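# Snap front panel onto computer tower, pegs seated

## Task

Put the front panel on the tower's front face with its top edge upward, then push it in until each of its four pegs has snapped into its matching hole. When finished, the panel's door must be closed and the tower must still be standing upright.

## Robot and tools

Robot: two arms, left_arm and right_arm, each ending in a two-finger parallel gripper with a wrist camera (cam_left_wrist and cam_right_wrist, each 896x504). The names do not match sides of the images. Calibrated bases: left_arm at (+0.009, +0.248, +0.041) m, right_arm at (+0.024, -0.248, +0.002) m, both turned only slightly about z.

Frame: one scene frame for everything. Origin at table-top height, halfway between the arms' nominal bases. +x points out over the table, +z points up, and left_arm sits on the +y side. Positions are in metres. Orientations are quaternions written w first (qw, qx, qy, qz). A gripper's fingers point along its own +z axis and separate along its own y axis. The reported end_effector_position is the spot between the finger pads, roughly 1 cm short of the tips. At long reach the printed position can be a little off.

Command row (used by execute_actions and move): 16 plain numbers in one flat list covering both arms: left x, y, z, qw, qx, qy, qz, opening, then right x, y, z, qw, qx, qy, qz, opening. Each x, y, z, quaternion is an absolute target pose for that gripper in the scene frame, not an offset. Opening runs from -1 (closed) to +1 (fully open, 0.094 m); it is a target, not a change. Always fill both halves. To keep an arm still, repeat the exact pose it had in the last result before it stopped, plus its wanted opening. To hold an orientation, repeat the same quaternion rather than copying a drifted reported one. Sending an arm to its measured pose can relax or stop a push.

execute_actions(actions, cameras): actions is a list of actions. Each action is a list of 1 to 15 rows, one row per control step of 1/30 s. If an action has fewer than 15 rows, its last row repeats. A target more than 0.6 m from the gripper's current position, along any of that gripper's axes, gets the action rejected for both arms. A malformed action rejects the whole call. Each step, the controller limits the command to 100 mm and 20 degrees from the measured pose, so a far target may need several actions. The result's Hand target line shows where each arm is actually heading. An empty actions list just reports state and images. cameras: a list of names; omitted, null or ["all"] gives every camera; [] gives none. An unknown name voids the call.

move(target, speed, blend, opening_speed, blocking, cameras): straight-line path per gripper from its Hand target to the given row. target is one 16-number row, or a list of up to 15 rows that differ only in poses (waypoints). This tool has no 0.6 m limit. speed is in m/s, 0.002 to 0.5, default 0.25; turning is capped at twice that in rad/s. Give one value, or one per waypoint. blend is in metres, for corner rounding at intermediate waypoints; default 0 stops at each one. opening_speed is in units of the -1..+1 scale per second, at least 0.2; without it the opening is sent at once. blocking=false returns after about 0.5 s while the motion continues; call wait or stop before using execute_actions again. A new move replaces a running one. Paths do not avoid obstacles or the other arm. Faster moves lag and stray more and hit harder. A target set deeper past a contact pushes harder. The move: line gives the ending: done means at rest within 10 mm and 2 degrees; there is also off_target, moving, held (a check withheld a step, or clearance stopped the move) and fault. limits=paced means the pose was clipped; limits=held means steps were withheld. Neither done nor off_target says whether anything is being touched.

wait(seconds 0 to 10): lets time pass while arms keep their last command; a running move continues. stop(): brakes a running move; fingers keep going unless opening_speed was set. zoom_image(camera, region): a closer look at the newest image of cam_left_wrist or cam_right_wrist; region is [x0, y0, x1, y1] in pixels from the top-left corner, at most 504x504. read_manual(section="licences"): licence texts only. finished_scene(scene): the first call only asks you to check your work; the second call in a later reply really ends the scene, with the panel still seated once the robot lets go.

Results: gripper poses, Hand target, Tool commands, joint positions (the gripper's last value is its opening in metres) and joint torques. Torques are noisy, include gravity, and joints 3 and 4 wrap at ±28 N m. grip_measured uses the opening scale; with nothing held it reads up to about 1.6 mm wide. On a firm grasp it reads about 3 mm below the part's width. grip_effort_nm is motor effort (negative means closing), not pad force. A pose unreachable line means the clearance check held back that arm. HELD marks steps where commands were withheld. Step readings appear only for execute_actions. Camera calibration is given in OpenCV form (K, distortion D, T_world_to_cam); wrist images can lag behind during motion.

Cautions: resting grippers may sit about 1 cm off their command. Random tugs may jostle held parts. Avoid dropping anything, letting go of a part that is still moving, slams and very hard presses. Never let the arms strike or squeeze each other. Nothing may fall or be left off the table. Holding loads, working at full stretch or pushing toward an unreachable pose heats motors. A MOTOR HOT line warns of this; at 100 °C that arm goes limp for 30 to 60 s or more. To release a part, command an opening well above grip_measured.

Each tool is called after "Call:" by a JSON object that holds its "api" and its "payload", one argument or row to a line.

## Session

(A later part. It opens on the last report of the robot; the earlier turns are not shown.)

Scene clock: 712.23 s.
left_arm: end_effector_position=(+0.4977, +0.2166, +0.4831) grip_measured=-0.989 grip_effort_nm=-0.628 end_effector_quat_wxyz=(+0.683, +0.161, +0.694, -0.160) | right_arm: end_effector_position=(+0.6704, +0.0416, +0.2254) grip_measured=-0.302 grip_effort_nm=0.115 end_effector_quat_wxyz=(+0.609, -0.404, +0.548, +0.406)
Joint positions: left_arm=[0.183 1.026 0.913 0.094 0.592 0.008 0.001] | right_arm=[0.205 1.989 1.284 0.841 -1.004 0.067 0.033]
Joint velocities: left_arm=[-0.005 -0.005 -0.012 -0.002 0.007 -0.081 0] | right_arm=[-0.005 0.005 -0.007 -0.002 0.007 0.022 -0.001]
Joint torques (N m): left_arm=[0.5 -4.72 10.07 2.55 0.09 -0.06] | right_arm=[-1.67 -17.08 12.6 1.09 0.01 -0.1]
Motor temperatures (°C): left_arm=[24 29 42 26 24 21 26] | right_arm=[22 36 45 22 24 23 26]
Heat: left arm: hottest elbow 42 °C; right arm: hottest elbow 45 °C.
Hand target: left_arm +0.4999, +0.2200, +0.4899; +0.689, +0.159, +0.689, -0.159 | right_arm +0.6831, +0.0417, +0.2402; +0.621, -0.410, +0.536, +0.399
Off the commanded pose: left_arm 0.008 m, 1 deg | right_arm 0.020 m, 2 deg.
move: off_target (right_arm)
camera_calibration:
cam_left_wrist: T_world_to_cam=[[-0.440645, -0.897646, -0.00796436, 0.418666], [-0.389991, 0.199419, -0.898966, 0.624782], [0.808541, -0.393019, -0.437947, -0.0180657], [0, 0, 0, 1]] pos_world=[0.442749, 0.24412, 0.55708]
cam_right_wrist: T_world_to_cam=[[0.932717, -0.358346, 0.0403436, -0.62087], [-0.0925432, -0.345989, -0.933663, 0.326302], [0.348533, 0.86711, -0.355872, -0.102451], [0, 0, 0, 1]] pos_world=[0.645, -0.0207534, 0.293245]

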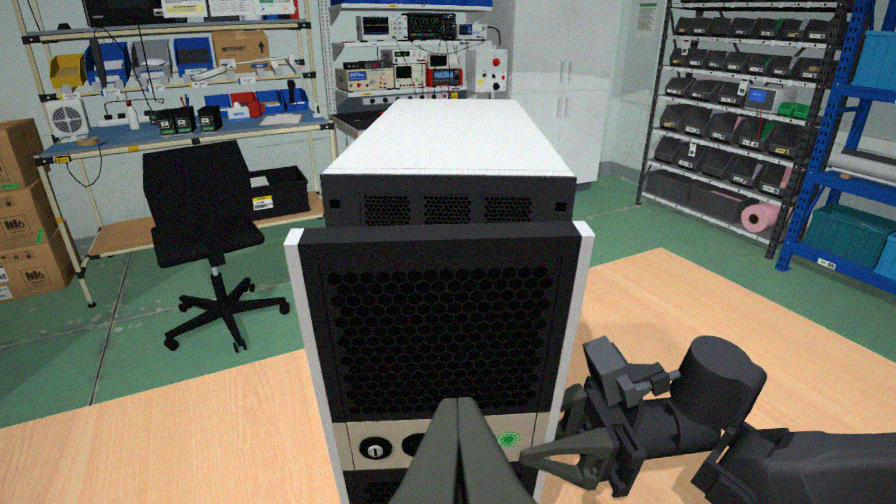

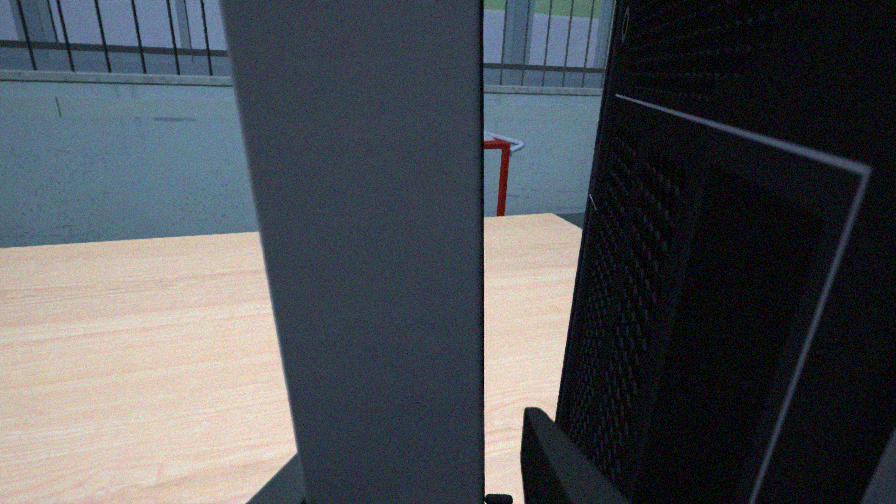

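Call:
{"api": "move", "payload": {
  "target": [
    [0.50,0.22,0.49,0.689,0.159,0.689,-0.159,-1,0.690,0.052,0.242,0.6225,-0.4115,0.5371,0.4001,-0.3]
  ],
  "speed": 0.04,
  "cameras": []
}}

Call:
{"api": "move", "payload": {
  "target": [
    [0.50,0.22,0.49,0.689,0.159,0.689,-0.159,-1,0.690,0.052,0.242,0.6225,-0.4115,0.5371,0.4001,-0.95]
  ],
  "opening_speed": 0.4
}}

Scene clock: 720.37 s.
left_arm: end_effector_position=(+0.4977, +0.2166, +0.4831) grip_measured=-0.989 grip_effort_nm=-0.642 end_effector_quat_wxyz=(+0.683, +0.161, +0.694, -0.160) | right_arm: end_effector_position=(+0.6751, +0.0424, +0.2261) grip_measured=-0.302 grip_effort_nm=0.120 end_effector_quat_wxyz=(+0.608, -0.403, +0.550, +0.407)
Joint positions: left_arm=[0.183 1.026 0.913 0.094 0.592 0.008 0.001] | right_arm=[0.205 1.996 1.3 0.826 -1.002 0.067 0.033]
Joint velocities: left_arm=[-0.005 -0.005 -0.002 0.002 0.051 -0.022 0] | right_arm=[-0.015 0.005 0.027 -0.002 -0.022 0.007 0.001]
Joint torques (N m): left_arm=[0.5 -4.95 10.14 2.61 0.09 -0.05] | right_arm=[-0.44 -16.91 13.68 0.55 0.48 -0.14]
Motor temperatures (°C): left_arm=[24 29 43 26 24 21 26] | right_arm=[22 37 45 22 24 23 26]
Heat: left arm: hottest elbow 43 °C; right arm: hottest elbow 45 °C.
Hand target: left_arm +0.4999, +0.2200, +0.4899; +0.689, +0.159, +0.689, -0.159 | right_arm +0.6883, +0.0514, +0.2422; +0.621, -0.410, +0.536, +0.399
Off the commanded pose: left_arm 0.008 m, 1 deg | right_arm 0.024 m, 3 deg.
move: off_target (right_arm)
No camera images: "cameras" was empty.

Scene clock: 722.20 s.
left_arm: end_effector_position=(+0.4977, +0.2166, +0.4831) grip_measured=-0.989 grip_effort_nm=-0.632 end_effector_quat_wxyz=(+0.683, +0.161, +0.694, -0.160) | right_arm: end_effector_position=(+0.6782, +0.0442, +0.2261) grip_measured=-0.528 grip_effort_nm=-1.018 end_effector_quat_wxyz=(+0.607, -0.400, +0.553, +0.408)
Joint positions: left_arm=[0.183 1.026 0.913 0.094 0.592 0.008 0.001] | right_arm=[0.207 2.001 1.311 0.819 -0.997 0.074 0.022]
Joint velocities: left_arm=[-0.015 -0.024 0.007 -0.002 -0.007 -0.022 0] | right_arm=[0.015 0.005 0.022 -0.002 0.037 0.022 0]
Joint torques (N m): left_arm=[0.5 -4.84 10.1 2.69 0.11 -0.05] | right_arm=[-0.91 -17.26 12.88 0.9 0.28 -0.21]
Motor temperatures (°C): left_arm=[24 29 43 26 24 21 26] | right_arm=[22 37 45 22 24 23 26]
Heat: left arm: hottest elbow 43 °C; right arm: hottest elbow 45 °C.
Hand target: left_arm +0.4999, +0.2200, +0.4899; +0.689, +0.159, +0.689, -0.159 | right_arm +0.6889, +0.0515, +0.2420; +0.621, -0.410, +0.536, +0.399
Off the commanded pose: left_arm 0.008 m, 1 deg | right_arm 0.021 m, 3 deg.
move: off_target (right_arm)
camera_calibration:
cam_left_wrist: T_world_to_cam=[[-0.440645, -0.897646, -0.00796436, 0.418666], [-0.389991, 0.199419, -0.898966, 0.624782], [0.808541, -0.393019, -0.437947, -0.0180657], [0, 0, 0, 1]] pos_world=[0.442749, 0.24412, 0.55708]
cam_right_wrist: T_world_to_cam=[[0.931571, -0.362533, 0.0273156, -0.623375], [-0.106543, -0.344064, -0.932882, 0.337862], [0.347599, 0.866135, -0.359145, -0.105849], [0, 0, 0, 1]] pos_world=[0.653508, -0.0180682, 0.294198]

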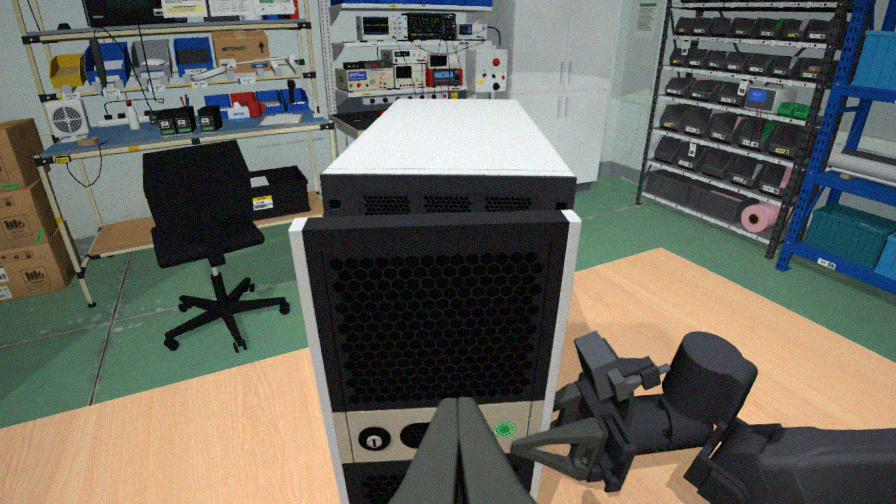

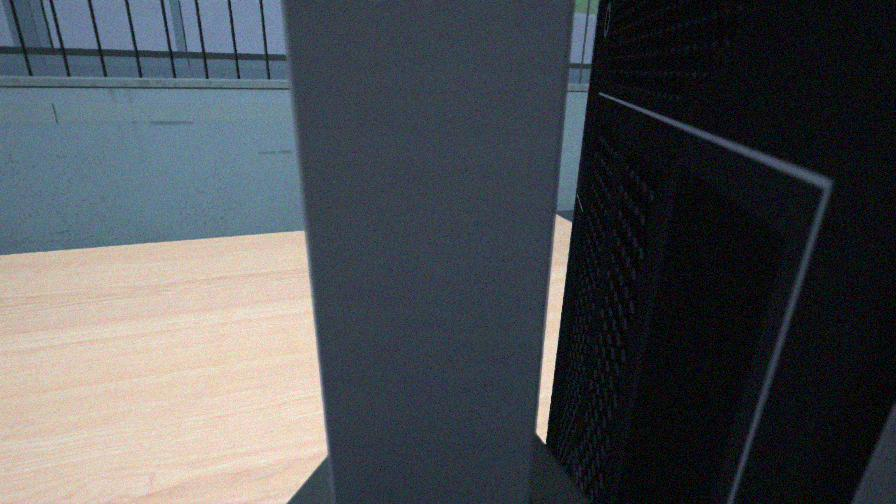

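Call:
{"api": "move", "payload": {
  "target": [
    [0.50,0.22,0.49,0.689,0.159,0.689,-0.159,-1,0.678,0.060,0.250,0.6225,-0.4115,0.5371,0.4001,-0.95],
    [0.50,0.22,0.49,0.689,0.159,0.689,-0.159,-1,0.665,0.050,0.300,0.6225,-0.4115,0.5371,0.4001,-0.95]
  ],
  "speed": 0.08,
  "cameras": ["cam_left_wrist"]
}}

Call:
{"api": "zoom_image", "payload": {
  "camera": "cam_left_wrist",
  "region": [250, 100, 650, 325]
}}

Scene clock: 729.70 s.
left_arm: end_effector_position=(+0.4977, +0.2166, +0.4831) grip_measured=-0.989 grip_effort_nm=-0.632 end_effector_quat_wxyz=(+0.683, +0.161, +0.694, -0.160) | right_arm: end_effector_position=(+0.6701, +0.0479, +0.2573) grip_measured=-0.528 grip_effort_nm=-1.013 end_effector_quat_wxyz=(+0.597, -0.396, +0.564, +0.411)
Joint positions: left_arm=[0.183 1.026 0.913 0.094 0.592 0.008 0.001] | right_arm=[0.216 1.925 1.306 0.712 -0.985 0.067 0.022]
Joint velocities: left_arm=[-0.005 0.005 -0.002 -0.012 -0.022 0.051 0.001] | right_arm=[-0.005 -0.005 0.002 0.002 -0.066 0.007 -0.001]
Joint torques (N m): left_arm=[0.5 -4.89 10.18 2.63 0.11 -0.05] | right_arm=[-0.79 -21.42 9.96 1.43 0.02 -0.15]
Motor temperatures (°C): left_arm=[24 28 43 26 24 21 26] | right_arm=[22 36 46 22 24 23 27]
Heat: left arm: hottest elbow 43 °C; right arm: hottest elbow 46 °C.
Hand target: left_arm +0.4999, +0.2200, +0.4899; +0.689, +0.159, +0.689, -0.159 | right_arm +0.6644, +0.0498, +0.2990; +0.621, -0.410, +0.536, +0.399
Off the commanded pose: left_arm 0.008 m, 1 deg | right_arm 0.043 m, 5 deg.
move: off_target (right_arm)
camera_calibration:
cam_left_wrist: T_world_to_cam=[[-0.440645, -0.897646, -0.00796436, 0.418666], [-0.389991, 0.199419, -0.898966, 0.624782], [0.808541, -0.393019, -0.437947, -0.0180657], [0, 0, 0, 1]] pos_world=[0.442749, 0.24412, 0.55708]
Images, in order (width x height): cam_left_wrist 896x504.

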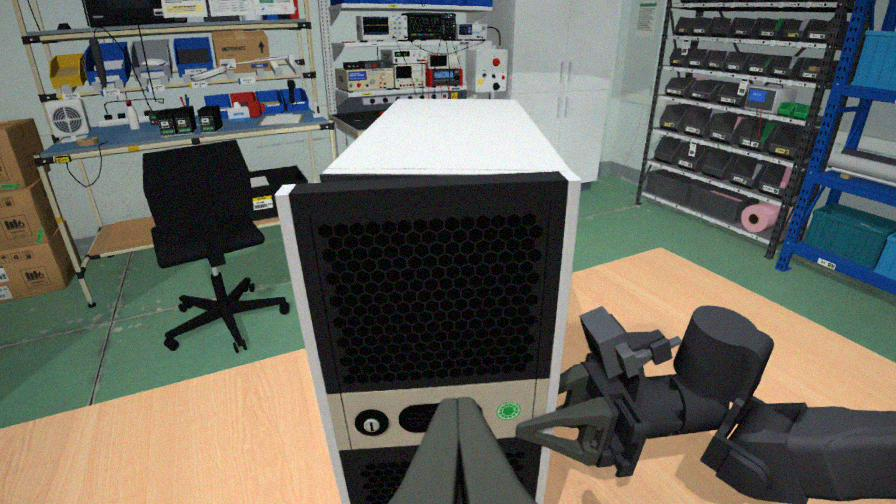

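Scaled by 1.260 from the camera's 896x504 image, which has a finer 1280x720 frame.

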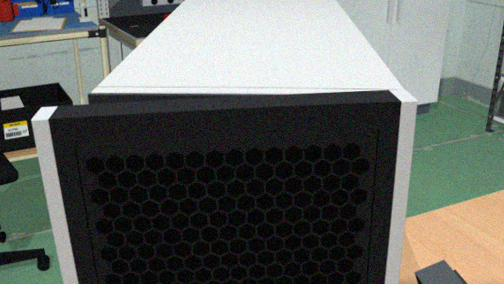

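Call:
{"api": "move", "payload": {
  "target": [
    [0.50,0.22,0.49,0.689,0.159,0.689,-0.159,-1,0.663,0.045,0.277,0.6316,-0.4042,0.5242,0.4036,-0.95]
  ],
  "speed": 0.08,
  "cameras": ["cam_left_wrist"]
}}

Call:
{"api": "zoom_image", "payload": {
  "camera": "cam_left_wrist",
  "region": [250, 100, 650, 325]
}}

Call:
{"api": "move", "payload": {
  "target": [
    [0.65,0.2,0.65,0.42,0.077,0.885,-0.183,-1,0.663,0.045,0.277,0.6316,-0.4042,0.5242,0.4036,-0.95]
  ],
  "cameras": ["cam_left_wrist"]
}}

Call:
{"api": "zoom_image", "payload": {
  "camera": "cam_left_wrist",
  "region": [250, 180, 650, 405]
}}

Scene clock: 741.50 s.
left_arm: end_effector_position=(+0.4977, +0.2166, +0.4831) grip_measured=-0.989 grip_effort_nm=-0.632 end_effector_quat_wxyz=(+0.683, +0.161, +0.694, -0.160) | right_arm: end_effector_position=(+0.6628, +0.0465, +0.2524) grip_measured=-0.528 grip_effort_nm=-1.018 end_effector_quat_wxyz=(+0.614, -0.400, +0.544, +0.409)
Joint positions: left_arm=[0.183 1.026 0.913 0.094 0.592 0.008 0.001] | right_arm=[0.216 1.94 1.275 0.828 -0.989 0.091 0.022]
Joint velocities: left_arm=[-0.005 0.005 -0.012 0.007 0.037 0.022 0] | right_arm=[-0.005 0.005 -0.007 0.002 0.037 0.022 0.001]
Joint torques (N m): left_arm=[0.67 -4.78 10.15 2.67 0.11 -0.06] | right_arm=[-1.9 -18.84 9.54 2.41 0.15 0.09]
Motor temperatures (°C): left_arm=[24 28 43 26 24 21 26] | right_arm=[22 36 47 22 24 23 27]
Heat: left arm: hottest elbow 43 °C; right arm: hottest elbow 47 °C.
Hand target: left_arm +0.4999, +0.2200, +0.4899; +0.689, +0.159, +0.689, -0.159 | right_arm +0.6628, +0.0450, +0.2770; +0.632, -0.404, +0.524, +0.404
Off the commanded pose: left_arm 0.008 m, 1 deg | right_arm 0.025 m, 3 deg.
move: off_target (right_arm)
camera_calibration:
cam_left_wrist: T_world_to_cam=[[-0.440645, -0.897646, -0.00796436, 0.418666], [-0.389991, 0.199419, -0.898966, 0.624782], [0.808541, -0.393019, -0.437947, -0.0180657], [0, 0, 0, 1]] pos_world=[0.442749, 0.24412, 0.55708]
Images, in order (width x height): cam_left_wrist 896x504.

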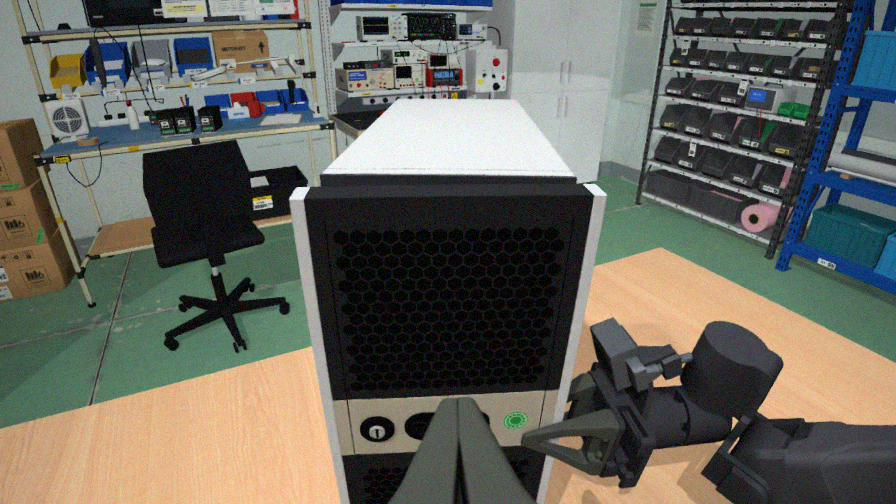

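Scaled by 1.260 from the camera's 896x504 image, which has a finer 1280x720 frame.

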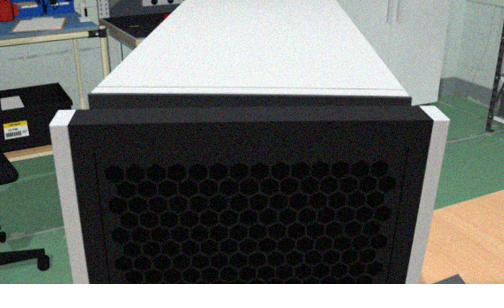

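Scene clock: 744.53 s.
left_arm: end_effector_position=(+0.6488, +0.2048, +0.6517) grip_measured=-0.989 grip_effort_nm=-0.628 end_effector_quat_wxyz=(+0.420, +0.073, +0.885, -0.186) | right_arm: end_effector_position=(+0.6628, +0.0465, +0.2525) grip_measured=-0.528 grip_effort_nm=-1.013 end_effector_quat_wxyz=(+0.614, -0.400, +0.544, +0.409)
Joint positions: left_arm=[0.096 1.929 2.816 -1.578 0.437 0.003 0.001] | right_arm=[0.216 1.94 1.275 0.828 -0.989 0.091 0.022]
Joint velocities: left_arm=[0.005 -0.005 -0.007 -0.002 -0.022 -0.037 -0.001] | right_arm=[-0.005 -0.015 -0.007 -0.007 -0.022 -0.037 -0.001]
Joint torques (N m): left_arm=[-0.32 -12.92 8.87 1.63 0.13 0.12] | right_arm=[-1.49 -19.08 9.58 2.44 0.12 0.04]
Motor temperatures (°C): left_arm=[24 28 43 26 24 21 26] | right_arm=[22 36 47 22 24 23 27]
Heat: left arm: hottest elbow 43 °C; right arm: hottest elbow 47 °C.
Hand target: left_arm +0.6543, +0.2015, +0.6495; +0.422, +0.081, +0.884, -0.183 | right_arm +0.6627, +0.0450, +0.2769; +0.632, -0.404, +0.524, +0.404
Off the commanded pose: left_arm 0.005 m, 1 deg | right_arm 0.025 m, 3 deg.
move: off_target (right_arm)
camera_calibration:
cam_left_wrist: T_world_to_cam=[[-0.29066, -0.921541, 0.257446, 0.210652], [-0.877102, 0.149092, -0.456579, 0.875712], [0.382373, -0.358515, -0.851621, 0.467967], [0, 0, 0, 1]] pos_world=[0.650379, 0.231336, 0.74413]
Images, in order (width x height): cam_left_wrist 896x504.

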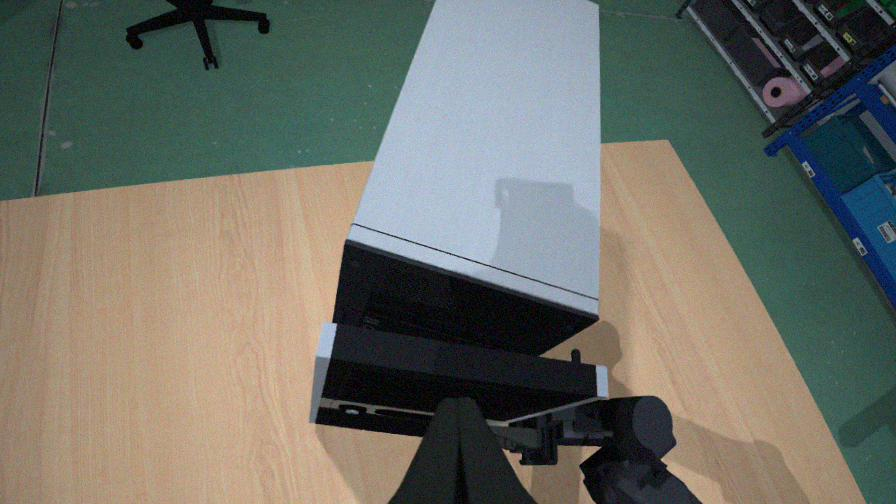

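Scaled by 1.260 from the camera's 896x504 image, which has a finer 1280x720 frame.

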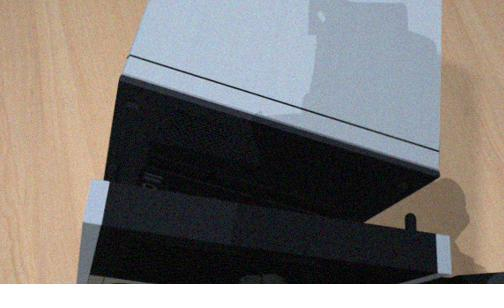

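Call:
{"api": "move", "payload": {
  "target": [
    [0.65,0.2,0.65,0.42,0.077,0.885,-0.183,-1,0.667,0.051,0.279,0.6511,-0.3717,0.5555,0.3595,-0.95]
  ],
  "cameras": ["cam_left_wrist"],
  "speed": 0.08
}}

Call:
{"api": "zoom_image", "payload": {
  "camera": "cam_left_wrist",
  "region": [250, 180, 650, 405]
}}

Call:
{"api": "move", "payload": {
  "target": [
    [0.50,0.22,0.49,0.689,0.159,0.689,-0.159,-1,0.667,0.051,0.279,0.6511,-0.3717,0.5555,0.3595,-0.95]
  ],
  "cameras": ["cam_left_wrist"]
}}

Call:
{"api": "zoom_image", "payload": {
  "camera": "cam_left_wrist",
  "region": [250, 100, 650, 325]
}}

Scene clock: 786.10 s.
left_arm: end_effector_position=(+0.6502, +0.2044, +0.6480) grip_measured=-0.989 grip_effort_nm=-0.628 end_effector_quat_wxyz=(+0.417, +0.072, +0.887, -0.184) | right_arm: end_effector_position=(+0.6727, +0.0442, +0.2312) grip_measured=-0.529 grip_effort_nm=-1.018 end_effector_quat_wxyz=(+0.624, -0.358, +0.588, +0.370)
Joint positions: left_arm=[0.094 1.929 2.808 -1.578 0.43 0.003 0.001] | right_arm=[0.233 1.933 1.233 0.779 -0.837 0.048 0.022]
Joint velocities: left_arm=[-0.015 -0.015 -0.007 -0.012 -0.022 -0.066 -0.001] | right_arm=[-0.015 -0.015 -0.027 -0.007 0.022 0.095 0]
Joint torques (N m): left_arm=[-0.85 -14.92 6.08 2.22 0.12 0.08] | right_arm=[-0.44 -22.18 9.47 1.69 0.25 -0.14]
Motor temperatures (°C): left_arm=[24 29 41 26 24 21 26] | right_arm=[22 36 45 22 24 23 27]
Heat: left arm: hottest elbow 41 °C; right arm: hottest elbow 45 °C.
Hand target: left_arm +0.6500, +0.2000, +0.6501; +0.420, +0.077, +0.885, -0.183 | right_arm +0.6661, +0.0502, +0.2778; +0.651, -0.371, +0.556, +0.359
Off the commanded pose: left_arm 0.005 m, 1 deg | right_arm 0.049 m, 5 deg.
move: off_target (right_arm)
camera_calibration:
cam_left_wrist: T_world_to_cam=[[-0.286317, -0.923295, 0.256024, 0.2101], [-0.881112, 0.148758, -0.448903, 0.873024], [0.376384, -0.354114, -0.856118, 0.47009], [0, 0, 0, 1]] pos_world=[0.652452, 0.230581, 0.740564]
Images, in order (width x height): cam_left_wrist 896x504.

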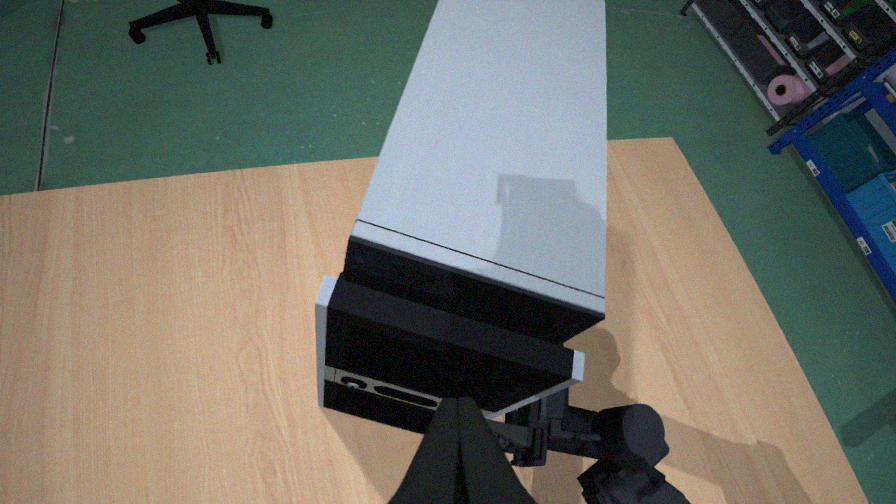

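Scaled by 1.260 from the camera's 896x504 image, which has a finer 1280x720 frame.

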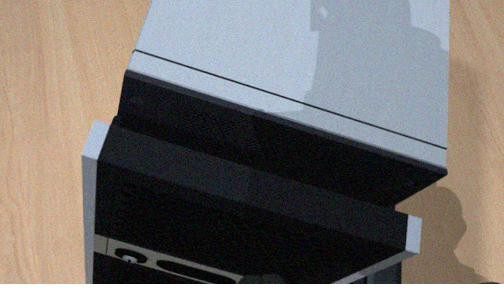

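Scene clock: 788.43 s.
left_arm: end_effector_position=(+0.4972, +0.2153, +0.4844) grip_measured=-0.989 grip_effort_nm=-0.628 end_effector_quat_wxyz=(+0.684, +0.159, +0.694, -0.158) | right_arm: end_effector_position=(+0.6726, +0.0446, +0.2312) grip_measured=-0.529 grip_effort_nm=-1.013 end_effector_quat_wxyz=(+0.624, -0.358, +0.588, +0.370)
Joint positions: left_arm=[0.177 1.022 0.913 0.092 0.58 0.008 0.001] | right_arm=[0.233 1.933 1.233 0.779 -0.836 0.048 0.022]
Joint velocities: left_arm=[-0.005 -0.015 -0.007 0.022 0.081 -0.037 -0.001] | right_arm=[-0.005 -0.005 0.012 0.002 0.066 0.066 0]
Joint torques (N m): left_arm=[0.62 -5.66 9.22 2.58 -0.01 -0.06] | right_arm=[-0.32 -21.07 9.69 1.84 0.27 -0.16]
Motor temperatures (°C): left_arm=[24 29 41 26 24 21 26] | right_arm=[22 37 45 22 24 23 27]
Heat: left arm: hottest elbow 41 °C; right arm: hottest elbow 45 °C.
Hand target: left_arm +0.4953, +0.2183, +0.4899; +0.690, +0.155, +0.689, -0.158 | right_arm +0.6663, +0.0507, +0.2782; +0.651, -0.371, +0.555, +0.360
Off the commanded pose: left_arm 0.008 m, 1 deg | right_arm 0.049 m, 5 deg.
move: off_target (right_arm)
camera_calibration:
cam_left_wrist: T_world_to_cam=[[-0.435141, -0.900313, -0.00941292, 0.41589], [-0.389187, 0.197509, -0.899735, 0.626489], [0.811903, -0.387848, -0.436335, -0.02114], [0, 0, 0, 1]] pos_world=[0.441956, 0.242495, 0.558365]
Images, in order (width x height): cam_left_wrist 896x504.

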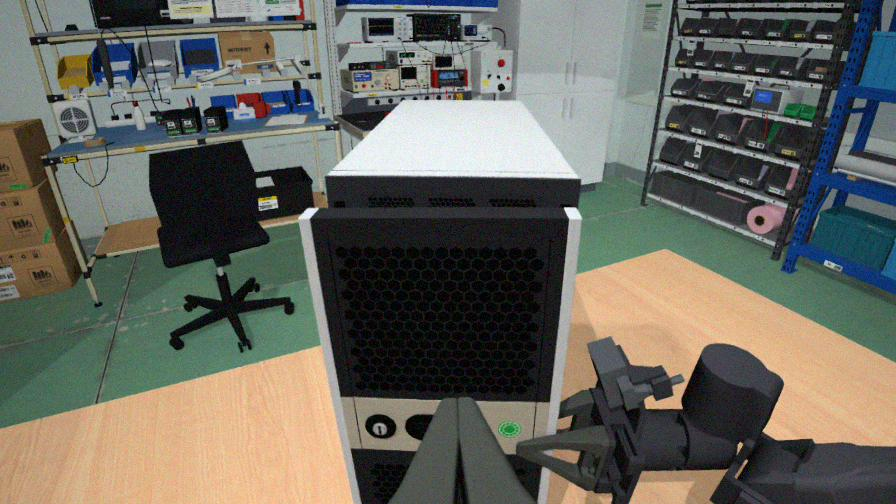

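Scaled by 1.260 from the camera's 896x504 image, which has a finer 1280x720 frame.

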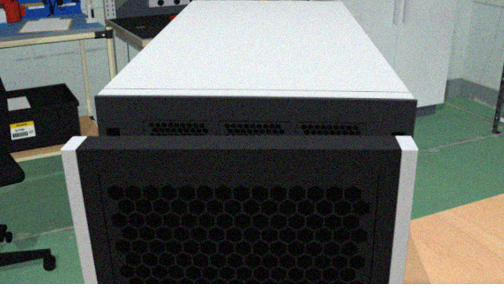

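Call:
{"api": "move", "payload": {
  "target": [
    [0.50,0.22,0.49,0.689,0.159,0.689,-0.159,-1,0.655,0.051,0.306,0.6511,-0.3717,0.5555,0.3595,-0.95]
  ],
  "cameras": ["cam_left_wrist"],
  "speed": 0.08
}}

Call:
{"api": "zoom_image", "payload": {
  "camera": "cam_left_wrist",
  "region": [250, 100, 650, 325]
}}

Call:
{"api": "move", "payload": {
  "target": [
    [0.65,0.2,0.65,0.42,0.077,0.885,-0.183,-1,0.655,0.051,0.306,0.6511,-0.3717,0.5555,0.3595,-0.95]
  ],
  "cameras": ["cam_left_wrist"]
}}

Call:
{"api": "zoom_image", "payload": {
  "camera": "cam_left_wrist",
  "region": [250, 180, 650, 405]
}}

Scene clock: 808.67 s.
left_arm: end_effector_position=(+0.4965, +0.2162, +0.4842) grip_measured=-0.989 grip_effort_nm=-0.628 end_effector_quat_wxyz=(+0.683, +0.161, +0.694, -0.161) | right_arm: end_effector_position=(+0.6617, +0.0441, +0.2641) grip_measured=-0.529 grip_effort_nm=-1.018 end_effector_quat_wxyz=(+0.627, -0.358, +0.585, +0.369)
Joint positions: left_arm=[0.183 1.022 0.912 0.092 0.592 0.007 0.001] | right_arm=[0.237 1.859 1.219 0.729 -0.831 0.048 0.022]
Joint velocities: left_arm=[0.015 0.024 -0.007 -0.012 0.095 -0.007 -0.001] | right_arm=[-0.005 -0.005 -0.012 0.007 0.11 -0.022 0.001]
Joint torques (N m): left_arm=[0.62 -4.37 10.06 2.73 0.11 -0.03] | right_arm=[-0.15 -20.25 10.11 1.69 0.25 -0.2]
Motor temperatures (°C): left_arm=[24 29 42 26 24 21 26] | right_arm=[22 40 46 22 24 23 27]
Heat: left arm: hottest elbow 42 °C; right arm: hottest elbow 46 °C.
Hand target: left_arm +0.4999, +0.2200, +0.4898; +0.689, +0.159, +0.689, -0.159 | right_arm +0.6544, +0.0508, +0.3050; +0.651, -0.371, +0.555, +0.360
Off the commanded pose: left_arm 0.008 m, 1 deg | right_arm 0.043 m, 5 deg.
move: off_target (right_arm)
camera_calibration:
cam_left_wrist: T_world_to_cam=[[-0.440968, -0.897481, -0.00864423, 0.418281], [-0.388368, 0.199486, -0.899653, 0.624956], [0.809146, -0.393361, -0.43652, -0.0176168], [0, 0, 0, 1]] pos_world=[0.441416, 0.2438, 0.558169]
Images, in order (width x height): cam_left_wrist 896x504.

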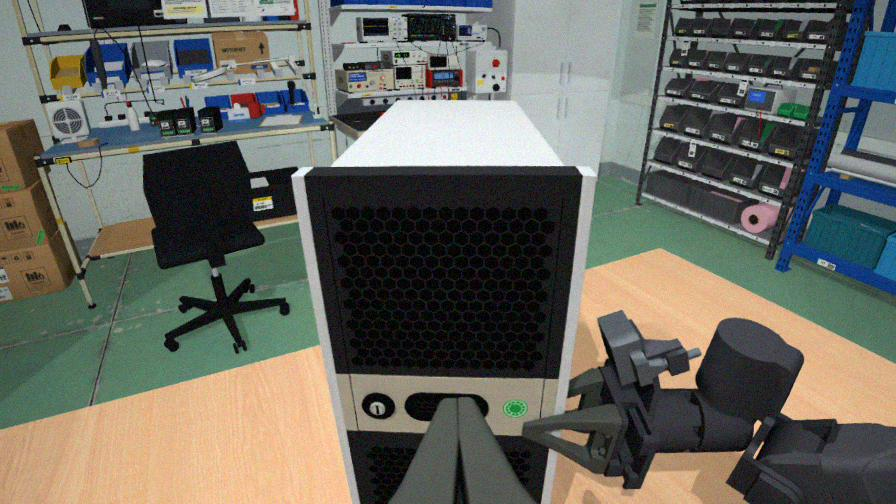

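Scaled by 1.260 from the camera's 896x504 image, which has a finer 1280x720 frame.

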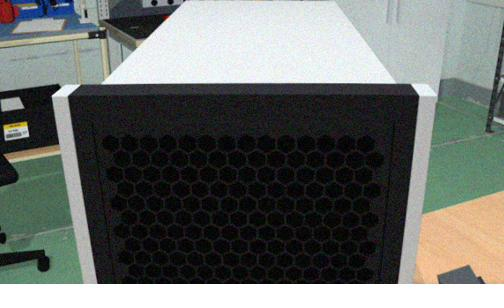

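Scene clock: 811.70 s.
left_arm: end_effector_position=(+0.6488, +0.2051, +0.6517) grip_measured=-0.989 grip_effort_nm=-0.628 end_effector_quat_wxyz=(+0.420, +0.073, +0.885, -0.186) | right_arm: end_effector_position=(+0.6618, +0.0440, +0.2641) grip_measured=-0.529 grip_effort_nm=-1.013 end_effector_quat_wxyz=(+0.627, -0.358, +0.585, +0.369)
Joint positions: left_arm=[0.097 1.929 2.816 -1.578 0.437 0.003 0.001] | right_arm=[0.237 1.859 1.219 0.729 -0.831 0.048 0.022]
Joint velocities: left_arm=[-0.005 0.024 -0.002 -0.012 -0.007 -0.022 -0.001] | right_arm=[-0.005 -0.005 -0.012 -0.012 -0.037 -0.037 0]
Joint torques (N m): left_arm=[-0.32 -12.81 8.84 1.62 0.16 0.18] | right_arm=[-0.79 -20.66 9.88 1.47 0.24 -0.19]
Motor temperatures (°C): left_arm=[24 29 42 26 24 21 26] | right_arm=[22 40 46 22 24 23 27]
Heat: left arm: hottest elbow 42 °C; right arm: hottest elbow 46 °C.
Hand target: left_arm +0.6543, +0.2017, +0.6496; +0.422, +0.081, +0.884, -0.183 | right_arm +0.6545, +0.0507, +0.3054; +0.651, -0.371, +0.555, +0.360
Off the commanded pose: left_arm 0.005 m, 1 deg | right_arm 0.043 m, 5 deg.
move: off_target (right_arm)
camera_calibration:
cam_left_wrist: T_world_to_cam=[[-0.290309, -0.921652, 0.257446, 0.210676], [-0.877159, 0.148757, -0.456579, 0.875795], [0.38251, -0.35837, -0.851621, 0.467929], [0, 0, 0, 1]] pos_world=[0.650385, 0.231581, 0.74413]
Images, in order (width x height): cam_left_wrist 896x504.

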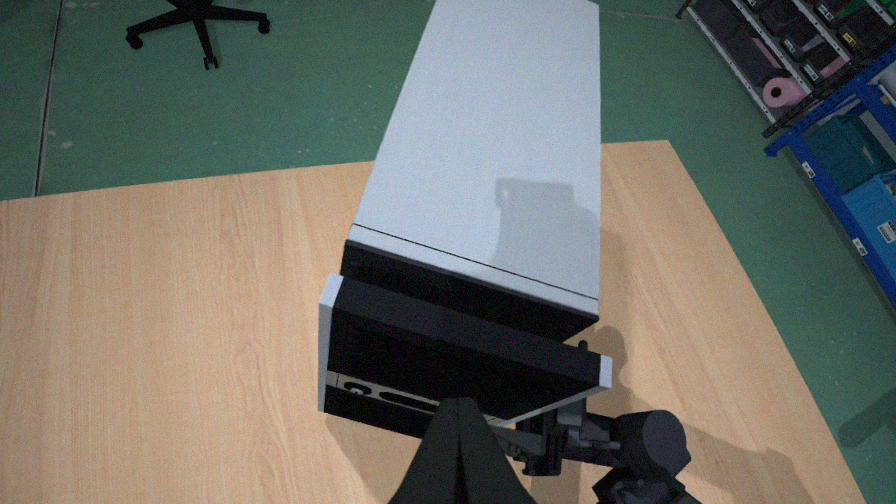

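Scaled by 1.260 from the camera's 896x504 image, which has a finer 1280x720 frame.

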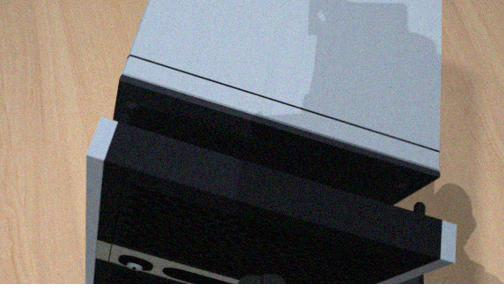

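Call:
{"api": "move", "payload": {
  "target": [
    [0.65,0.2,0.65,0.42,0.077,0.885,-0.183,-1,0.657,0.054,0.293,0.6511,-0.3717,0.5555,0.3595,-0.95]
  ],
  "cameras": ["cam_left_wrist"],
  "speed": 0.08
}}

Call:
{"api": "zoom_image", "payload": {
  "camera": "cam_left_wrist",
  "region": [250, 180, 650, 405]
}}

Call:
{"api": "move", "payload": {
  "target": [
    [0.50,0.22,0.49,0.689,0.159,0.689,-0.159,-1,0.657,0.054,0.293,0.6511,-0.3717,0.5555,0.3595,-0.95]
  ],
  "cameras": ["cam_left_wrist"]
}}

Call:
{"api": "zoom_image", "payload": {
  "camera": "cam_left_wrist",
  "region": [250, 100, 650, 325]
}}

Scene clock: 826.30 s.
left_arm: end_effector_position=(+0.6502, +0.2042, +0.6480) grip_measured=-0.989 grip_effort_nm=-0.632 end_effector_quat_wxyz=(+0.417, +0.072, +0.887, -0.184) | right_arm: end_effector_position=(+0.6613, +0.0462, +0.2642) grip_measured=-0.529 grip_effort_nm=-1.013 end_effector_quat_wxyz=(+0.627, -0.358, +0.585, +0.369)
Joint positions: left_arm=[0.094 1.929 2.808 -1.578 0.43 0.003 0.001] | right_arm=[0.241 1.859 1.219 0.729 -0.827 0.047 0.022]
Joint velocities: left_arm=[-0.005 0.015 0.017 0.007 -0.022 0.051 0] | right_arm=[-0.015 -0.015 0.002 0.002 -0.007 0.022 -0.001]
Joint torques (N m): left_arm=[-0.79 -14.97 6 2.13 0.11 0.1] | right_arm=[-0.62 -18.67 9.76 2.61 0.27 -0.21]
Motor temperatures (°C): left_arm=[24 29 41 26 24 21 26] | right_arm=[22 41 45 22 24 23 27]
Heat: left arm: hottest elbow 41 °C; right arm: hottest elbow 45 °C.
Hand target: left_arm +0.6501, +0.1998, +0.6499; +0.420, +0.077, +0.886, -0.183 | right_arm +0.6567, +0.0536, +0.2928; +0.651, -0.371, +0.556, +0.360
Off the commanded pose: left_arm 0.005 m, 1 deg | right_arm 0.030 m, 5 deg.
move: off_target (right_arm)
camera_calibration:
cam_left_wrist: T_world_to_cam=[[-0.286426, -0.92318, 0.256317, 0.209727], [-0.881154, 0.148775, -0.448813, 0.873012], [0.376202, -0.354407, -0.856077, 0.470161], [0, 0, 0, 1]] pos_world=[0.652453, 0.230361, 0.740557]
Images, in order (width x height): cam_left_wrist 896x504.

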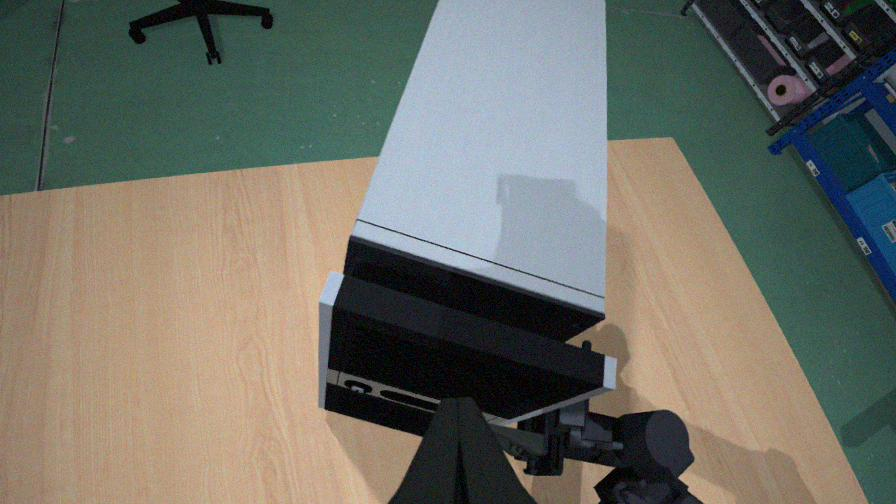

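Scaled by 1.260 from the camera's 896x504 image, which has a finer 1280x720 frame.

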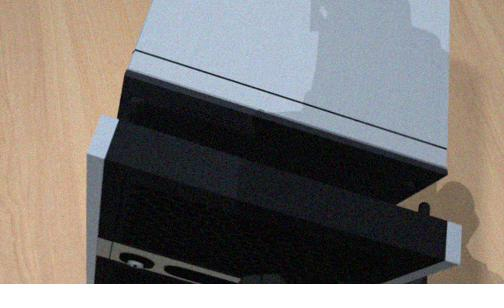

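Scene clock: 828.63 s.
left_arm: end_effector_position=(+0.4972, +0.2155, +0.4844) grip_measured=-0.989 grip_effort_nm=-0.632 end_effector_quat_wxyz=(+0.684, +0.159, +0.694, -0.158) | right_arm: end_effector_position=(+0.6605, +0.0459, +0.2621) grip_measured=-0.529 grip_effort_nm=-1.018 end_effector_quat_wxyz=(+0.626, -0.358, +0.586, +0.369)
Joint positions: left_arm=[0.177 1.022 0.913 0.092 0.58 0.008 0.001] | right_arm=[0.241 1.859 1.214 0.729 -0.827 0.047 0.022]
Joint velocities: left_arm=[-0.005 -0.005 -0.002 -0.012 -0.051 -0.037 -0.001] | right_arm=[0.005 -0.005 -0.007 0.002 -0.066 0.037 0]
Joint torques (N m): left_arm=[0.38 -6.01 9.2 2.59 -0.02 -0.12] | right_arm=[-0.38 -18.67 10.21 2.71 0.23 -0.19]
Motor temperatures (°C): left_arm=[24 29 41 26 24 21 26] | right_arm=[22 41 45 22 24 23 27]
Heat: left arm: hottest elbow 41 °C; right arm: hottest elbow 45 °C.
Hand target: left_arm +0.4953, +0.2185, +0.4899; +0.690, +0.155, +0.689, -0.157 | right_arm +0.6565, +0.0536, +0.2928; +0.651, -0.371, +0.556, +0.360
Off the commanded pose: left_arm 0.008 m, 1 deg | right_arm 0.032 m, 5 deg.
move: off_target (right_arm)
camera_calibration:
cam_left_wrist: T_world_to_cam=[[-0.434801, -0.900474, -0.00979434, 0.416113], [-0.389112, 0.197672, -0.899732, 0.626383], [0.812121, -0.387393, -0.436333, -0.0212857], [0, 0, 0, 1]] pos_world=[0.441946, 0.242635, 0.558365]
Images, in order (width x height): cam_left_wrist 896x504.

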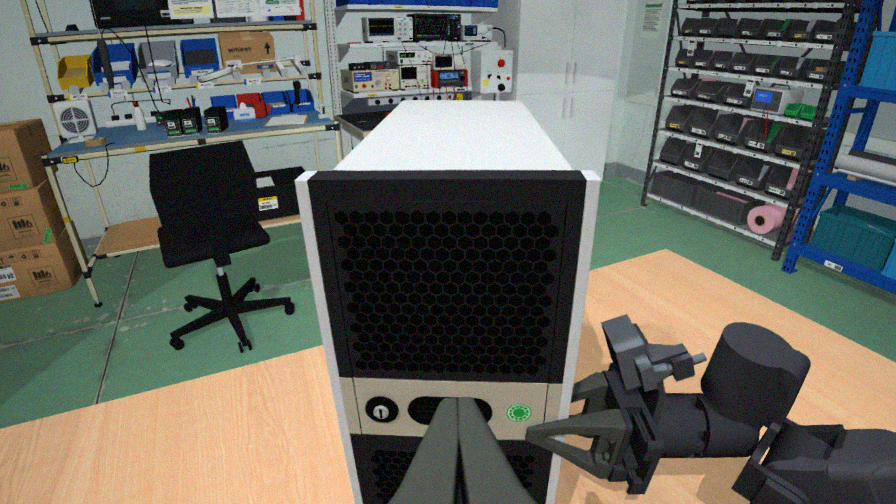

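Scaled by 1.260 from the camera's 896x504 image, which has a finer 1280x720 frame.

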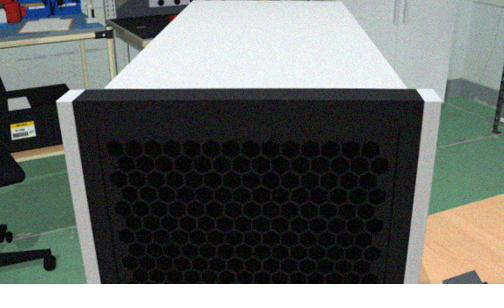

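Call:
{"api": "move", "payload": {
  "target": [
    [0.50,0.22,0.49,0.689,0.159,0.689,-0.159,-1,0.657,0.053,0.282,0.6536,-0.3678,0.5581,0.3549,-0.95]
  ],
  "cameras": ["cam_left_wrist"],
  "speed": 0.08
}}

Call:
{"api": "zoom_image", "payload": {
  "camera": "cam_left_wrist",
  "region": [250, 100, 650, 325]
}}

Scene clock: 838.30 s.
left_arm: end_effector_position=(+0.4965, +0.2162, +0.4842) grip_measured=-0.989 grip_effort_nm=-0.628 end_effector_quat_wxyz=(+0.683, +0.161, +0.694, -0.161) | right_arm: end_effector_position=(+0.6600, +0.0445, +0.2553) grip_measured=-0.529 grip_effort_nm=-1.018 end_effector_quat_wxyz=(+0.630, -0.354, +0.588, +0.364)
Joint positions: left_arm=[0.183 1.022 0.912 0.092 0.592 0.007 0.001] | right_arm=[0.242 1.866 1.201 0.75 -0.812 0.043 0.022]
Joint velocities: left_arm=[-0.015 0.005 -0.012 -0.012 -0.066 -0.022 0] | right_arm=[-0.005 -0.005 -0.007 0.012 0.037 0.022 -0.001]
Joint torques (N m): left_arm=[0.56 -4.13 10 2.69 0.11 -0.04] | right_arm=[-0.56 -18.08 9.87 2.7 0.24 -0.2]
Motor temperatures (°C): left_arm=[24 29 41 26 24 21 26] | right_arm=[22 41 45 22 24 23 27]
Heat: left arm: hottest elbow 41 °C; right arm: hottest elbow 45 °C.
Hand target: left_arm +0.4999, +0.2200, +0.4898; +0.689, +0.159, +0.689, -0.159 | right_arm +0.6565, +0.0527, +0.2821; +0.654, -0.367, +0.558, +0.355
Off the commanded pose: left_arm 0.008 m, 1 deg | right_arm 0.028 m, 5 deg.
move: off_target (right_arm)
camera_calibration:
cam_left_wrist: T_world_to_cam=[[-0.440968, -0.897481, -0.00864423, 0.418281], [-0.388368, 0.199486, -0.899653, 0.624956], [0.809146, -0.393361, -0.43652, -0.0176168], [0, 0, 0, 1]] pos_world=[0.441416, 0.2438, 0.558169]
Images, in order (width x height): cam_left_wrist 896x504.

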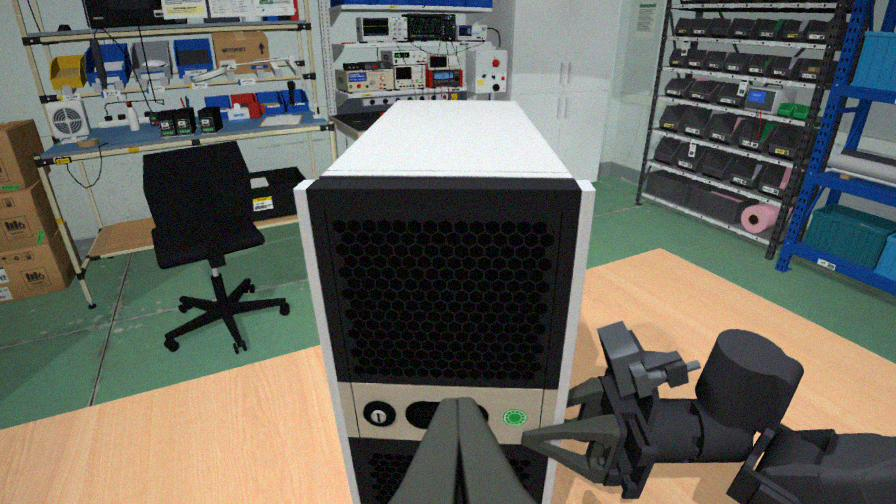

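Scaled by 1.260 from the camera's 896x504 image, which has a finer 1280x720 frame.

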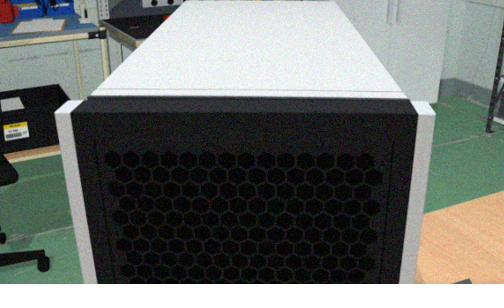

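Call:
{"api": "move", "payload": {
  "target": [
    [0.50,0.22,0.49,0.689,0.159,0.689,-0.159,-1,0.657,0.054,0.270,0.6536,-0.3678,0.5581,0.3549,-0.95]
  ],
  "cameras": ["cam_left_wrist"],
  "speed": 0.08
}}

Call:
{"api": "zoom_image", "payload": {
  "camera": "cam_left_wrist",
  "region": [250, 100, 650, 325]
}}

Call:
{"api": "move", "payload": {
  "target": [
    [0.65,0.2,0.65,0.42,0.077,0.885,-0.183,-1,0.657,0.054,0.270,0.6536,-0.3678,0.5581,0.3549,-0.95]
  ],
  "cameras": ["cam_left_wrist"]
}}

Call:
{"api": "zoom_image", "payload": {
  "camera": "cam_left_wrist",
  "region": [250, 180, 650, 405]
}}

Scene clock: 852.47 s.
left_arm: end_effector_position=(+0.4965, +0.2162, +0.4842) grip_measured=-0.989 grip_effort_nm=-0.628 end_effector_quat_wxyz=(+0.683, +0.161, +0.694, -0.161) | right_arm: end_effector_position=(+0.6597, +0.0456, +0.2412) grip_measured=-0.529 grip_effort_nm=-1.013 end_effector_quat_wxyz=(+0.629, -0.354, +0.588, +0.364)
Joint positions: left_arm=[0.183 1.022 0.912 0.092 0.592 0.007 0.001] | right_arm=[0.244 1.888 1.191 0.779 -0.81 0.042 0.022]
Joint velocities: left_arm=[-0.005 -0.005 -0.002 -0.007 0.022 -0.037 0] | right_arm=[0.005 -0.005 0.007 0.007 0.037 0.022 -0.001]
Joint torques (N m): left_arm=[0.38 -4.6 10.1 2.56 0.1 -0.04] | right_arm=[0.32 -18.2 9.72 2.74 0.22 -0.21]
Motor temperatures (°C): left_arm=[24 28 42 26 24 21 26] | right_arm=[22 38 45 22 24 23 27]
Heat: left arm: hottest elbow 42 °C; right arm: hottest elbow 45 °C.
Hand target: left_arm +0.4999, +0.2201, +0.4899; +0.689, +0.159, +0.689, -0.159 | right_arm +0.6564, +0.0537, +0.2697; +0.653, -0.367, +0.558, +0.355
Off the commanded pose: left_arm 0.008 m, 1 deg | right_arm 0.030 m, 5 deg.
move: off_target (right_arm)
camera_calibration:
cam_left_wrist: T_world_to_cam=[[-0.440968, -0.897481, -0.00864423, 0.418281], [-0.388368, 0.199486, -0.899653, 0.624956], [0.809146, -0.393361, -0.43652, -0.0176168], [0, 0, 0, 1]] pos_world=[0.441416, 0.2438, 0.558169]
Images, in order (width x height): cam_left_wrist 896x504.

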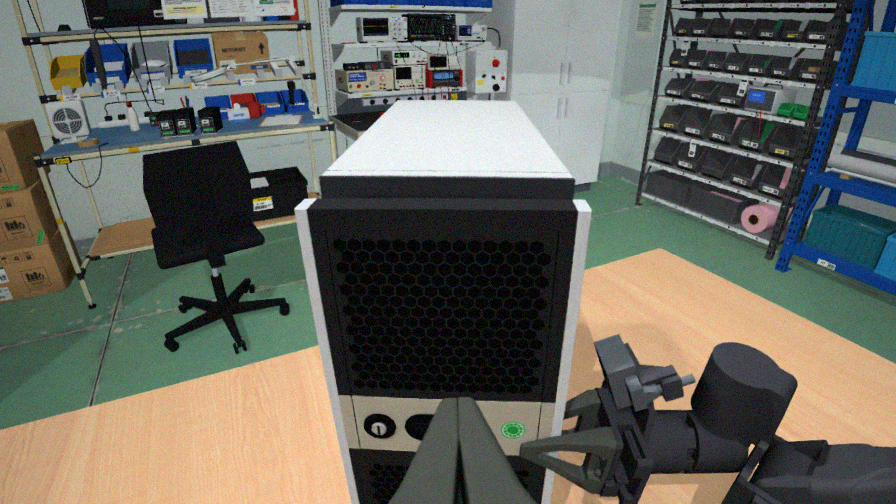

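Scaled by 1.260 from the camera's 896x504 image, which has a finer 1280x720 frame.

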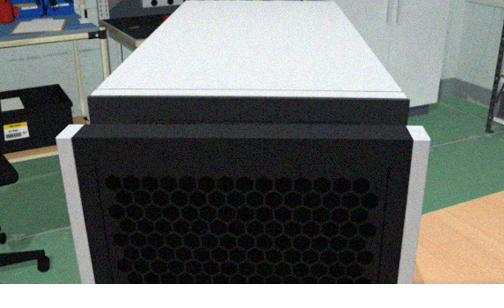

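Scene clock: 855.50 s.
left_arm: end_effector_position=(+0.6488, +0.2051, +0.6518) grip_measured=-0.989 grip_effort_nm=-0.628 end_effector_quat_wxyz=(+0.421, +0.073, +0.885, -0.186) | right_arm: end_effector_position=(+0.6598, +0.0456, +0.2414) grip_measured=-0.529 grip_effort_nm=-1.018 end_effector_quat_wxyz=(+0.630, -0.354, +0.588, +0.364)
Joint positions: left_arm=[0.097 1.929 2.816 -1.578 0.437 0.003 0.001] | right_arm=[0.244 1.888 1.191 0.781 -0.81 0.042 0.022]
Joint velocities: left_arm=[-0.005 -0.015 0.007 0.007 -0.051 0.037 0] | right_arm=[-0.005 -0.015 0.002 -0.007 0.007 0.022 0]
Joint torques (N m): left_arm=[-0.38 -12.92 8.9 1.58 0.14 0.14] | right_arm=[-0.44 -18.26 9.58 2.77 0.27 -0.2]
Motor temperatures (°C): left_arm=[24 28 42 26 24 21 26] | right_arm=[22 38 45 22 24 23 27]
Heat: left arm: hottest elbow 42 °C; right arm: hottest elbow 45 °C.
Hand target: left_arm +0.6543, +0.2017, +0.6496; +0.422, +0.081, +0.884, -0.183 | right_arm +0.6565, +0.0537, +0.2699; +0.654, -0.367, +0.558, +0.355
Off the commanded pose: left_arm 0.006 m, 1 deg | right_arm 0.030 m, 5 deg.
move: off_target (right_arm)
camera_calibration:
cam_left_wrist: T_world_to_cam=[[-0.290407, -0.921657, 0.257319, 0.210763], [-0.876985, 0.148765, -0.45691, 0.87592], [0.382834, -0.358354, -0.851481, 0.467781], [0, 0, 0, 1]] pos_world=[0.650293, 0.231576, 0.74429]
Images, in order (width x height): cam_left_wrist 896x504.

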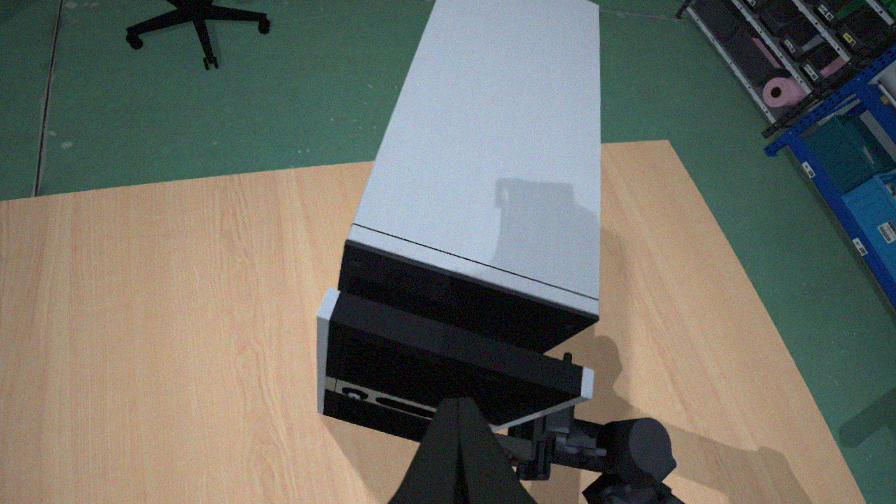

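Scaled by 1.260 from the camera's 896x504 image, which has a finer 1280x720 frame.

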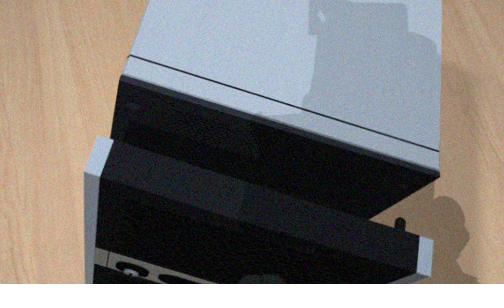

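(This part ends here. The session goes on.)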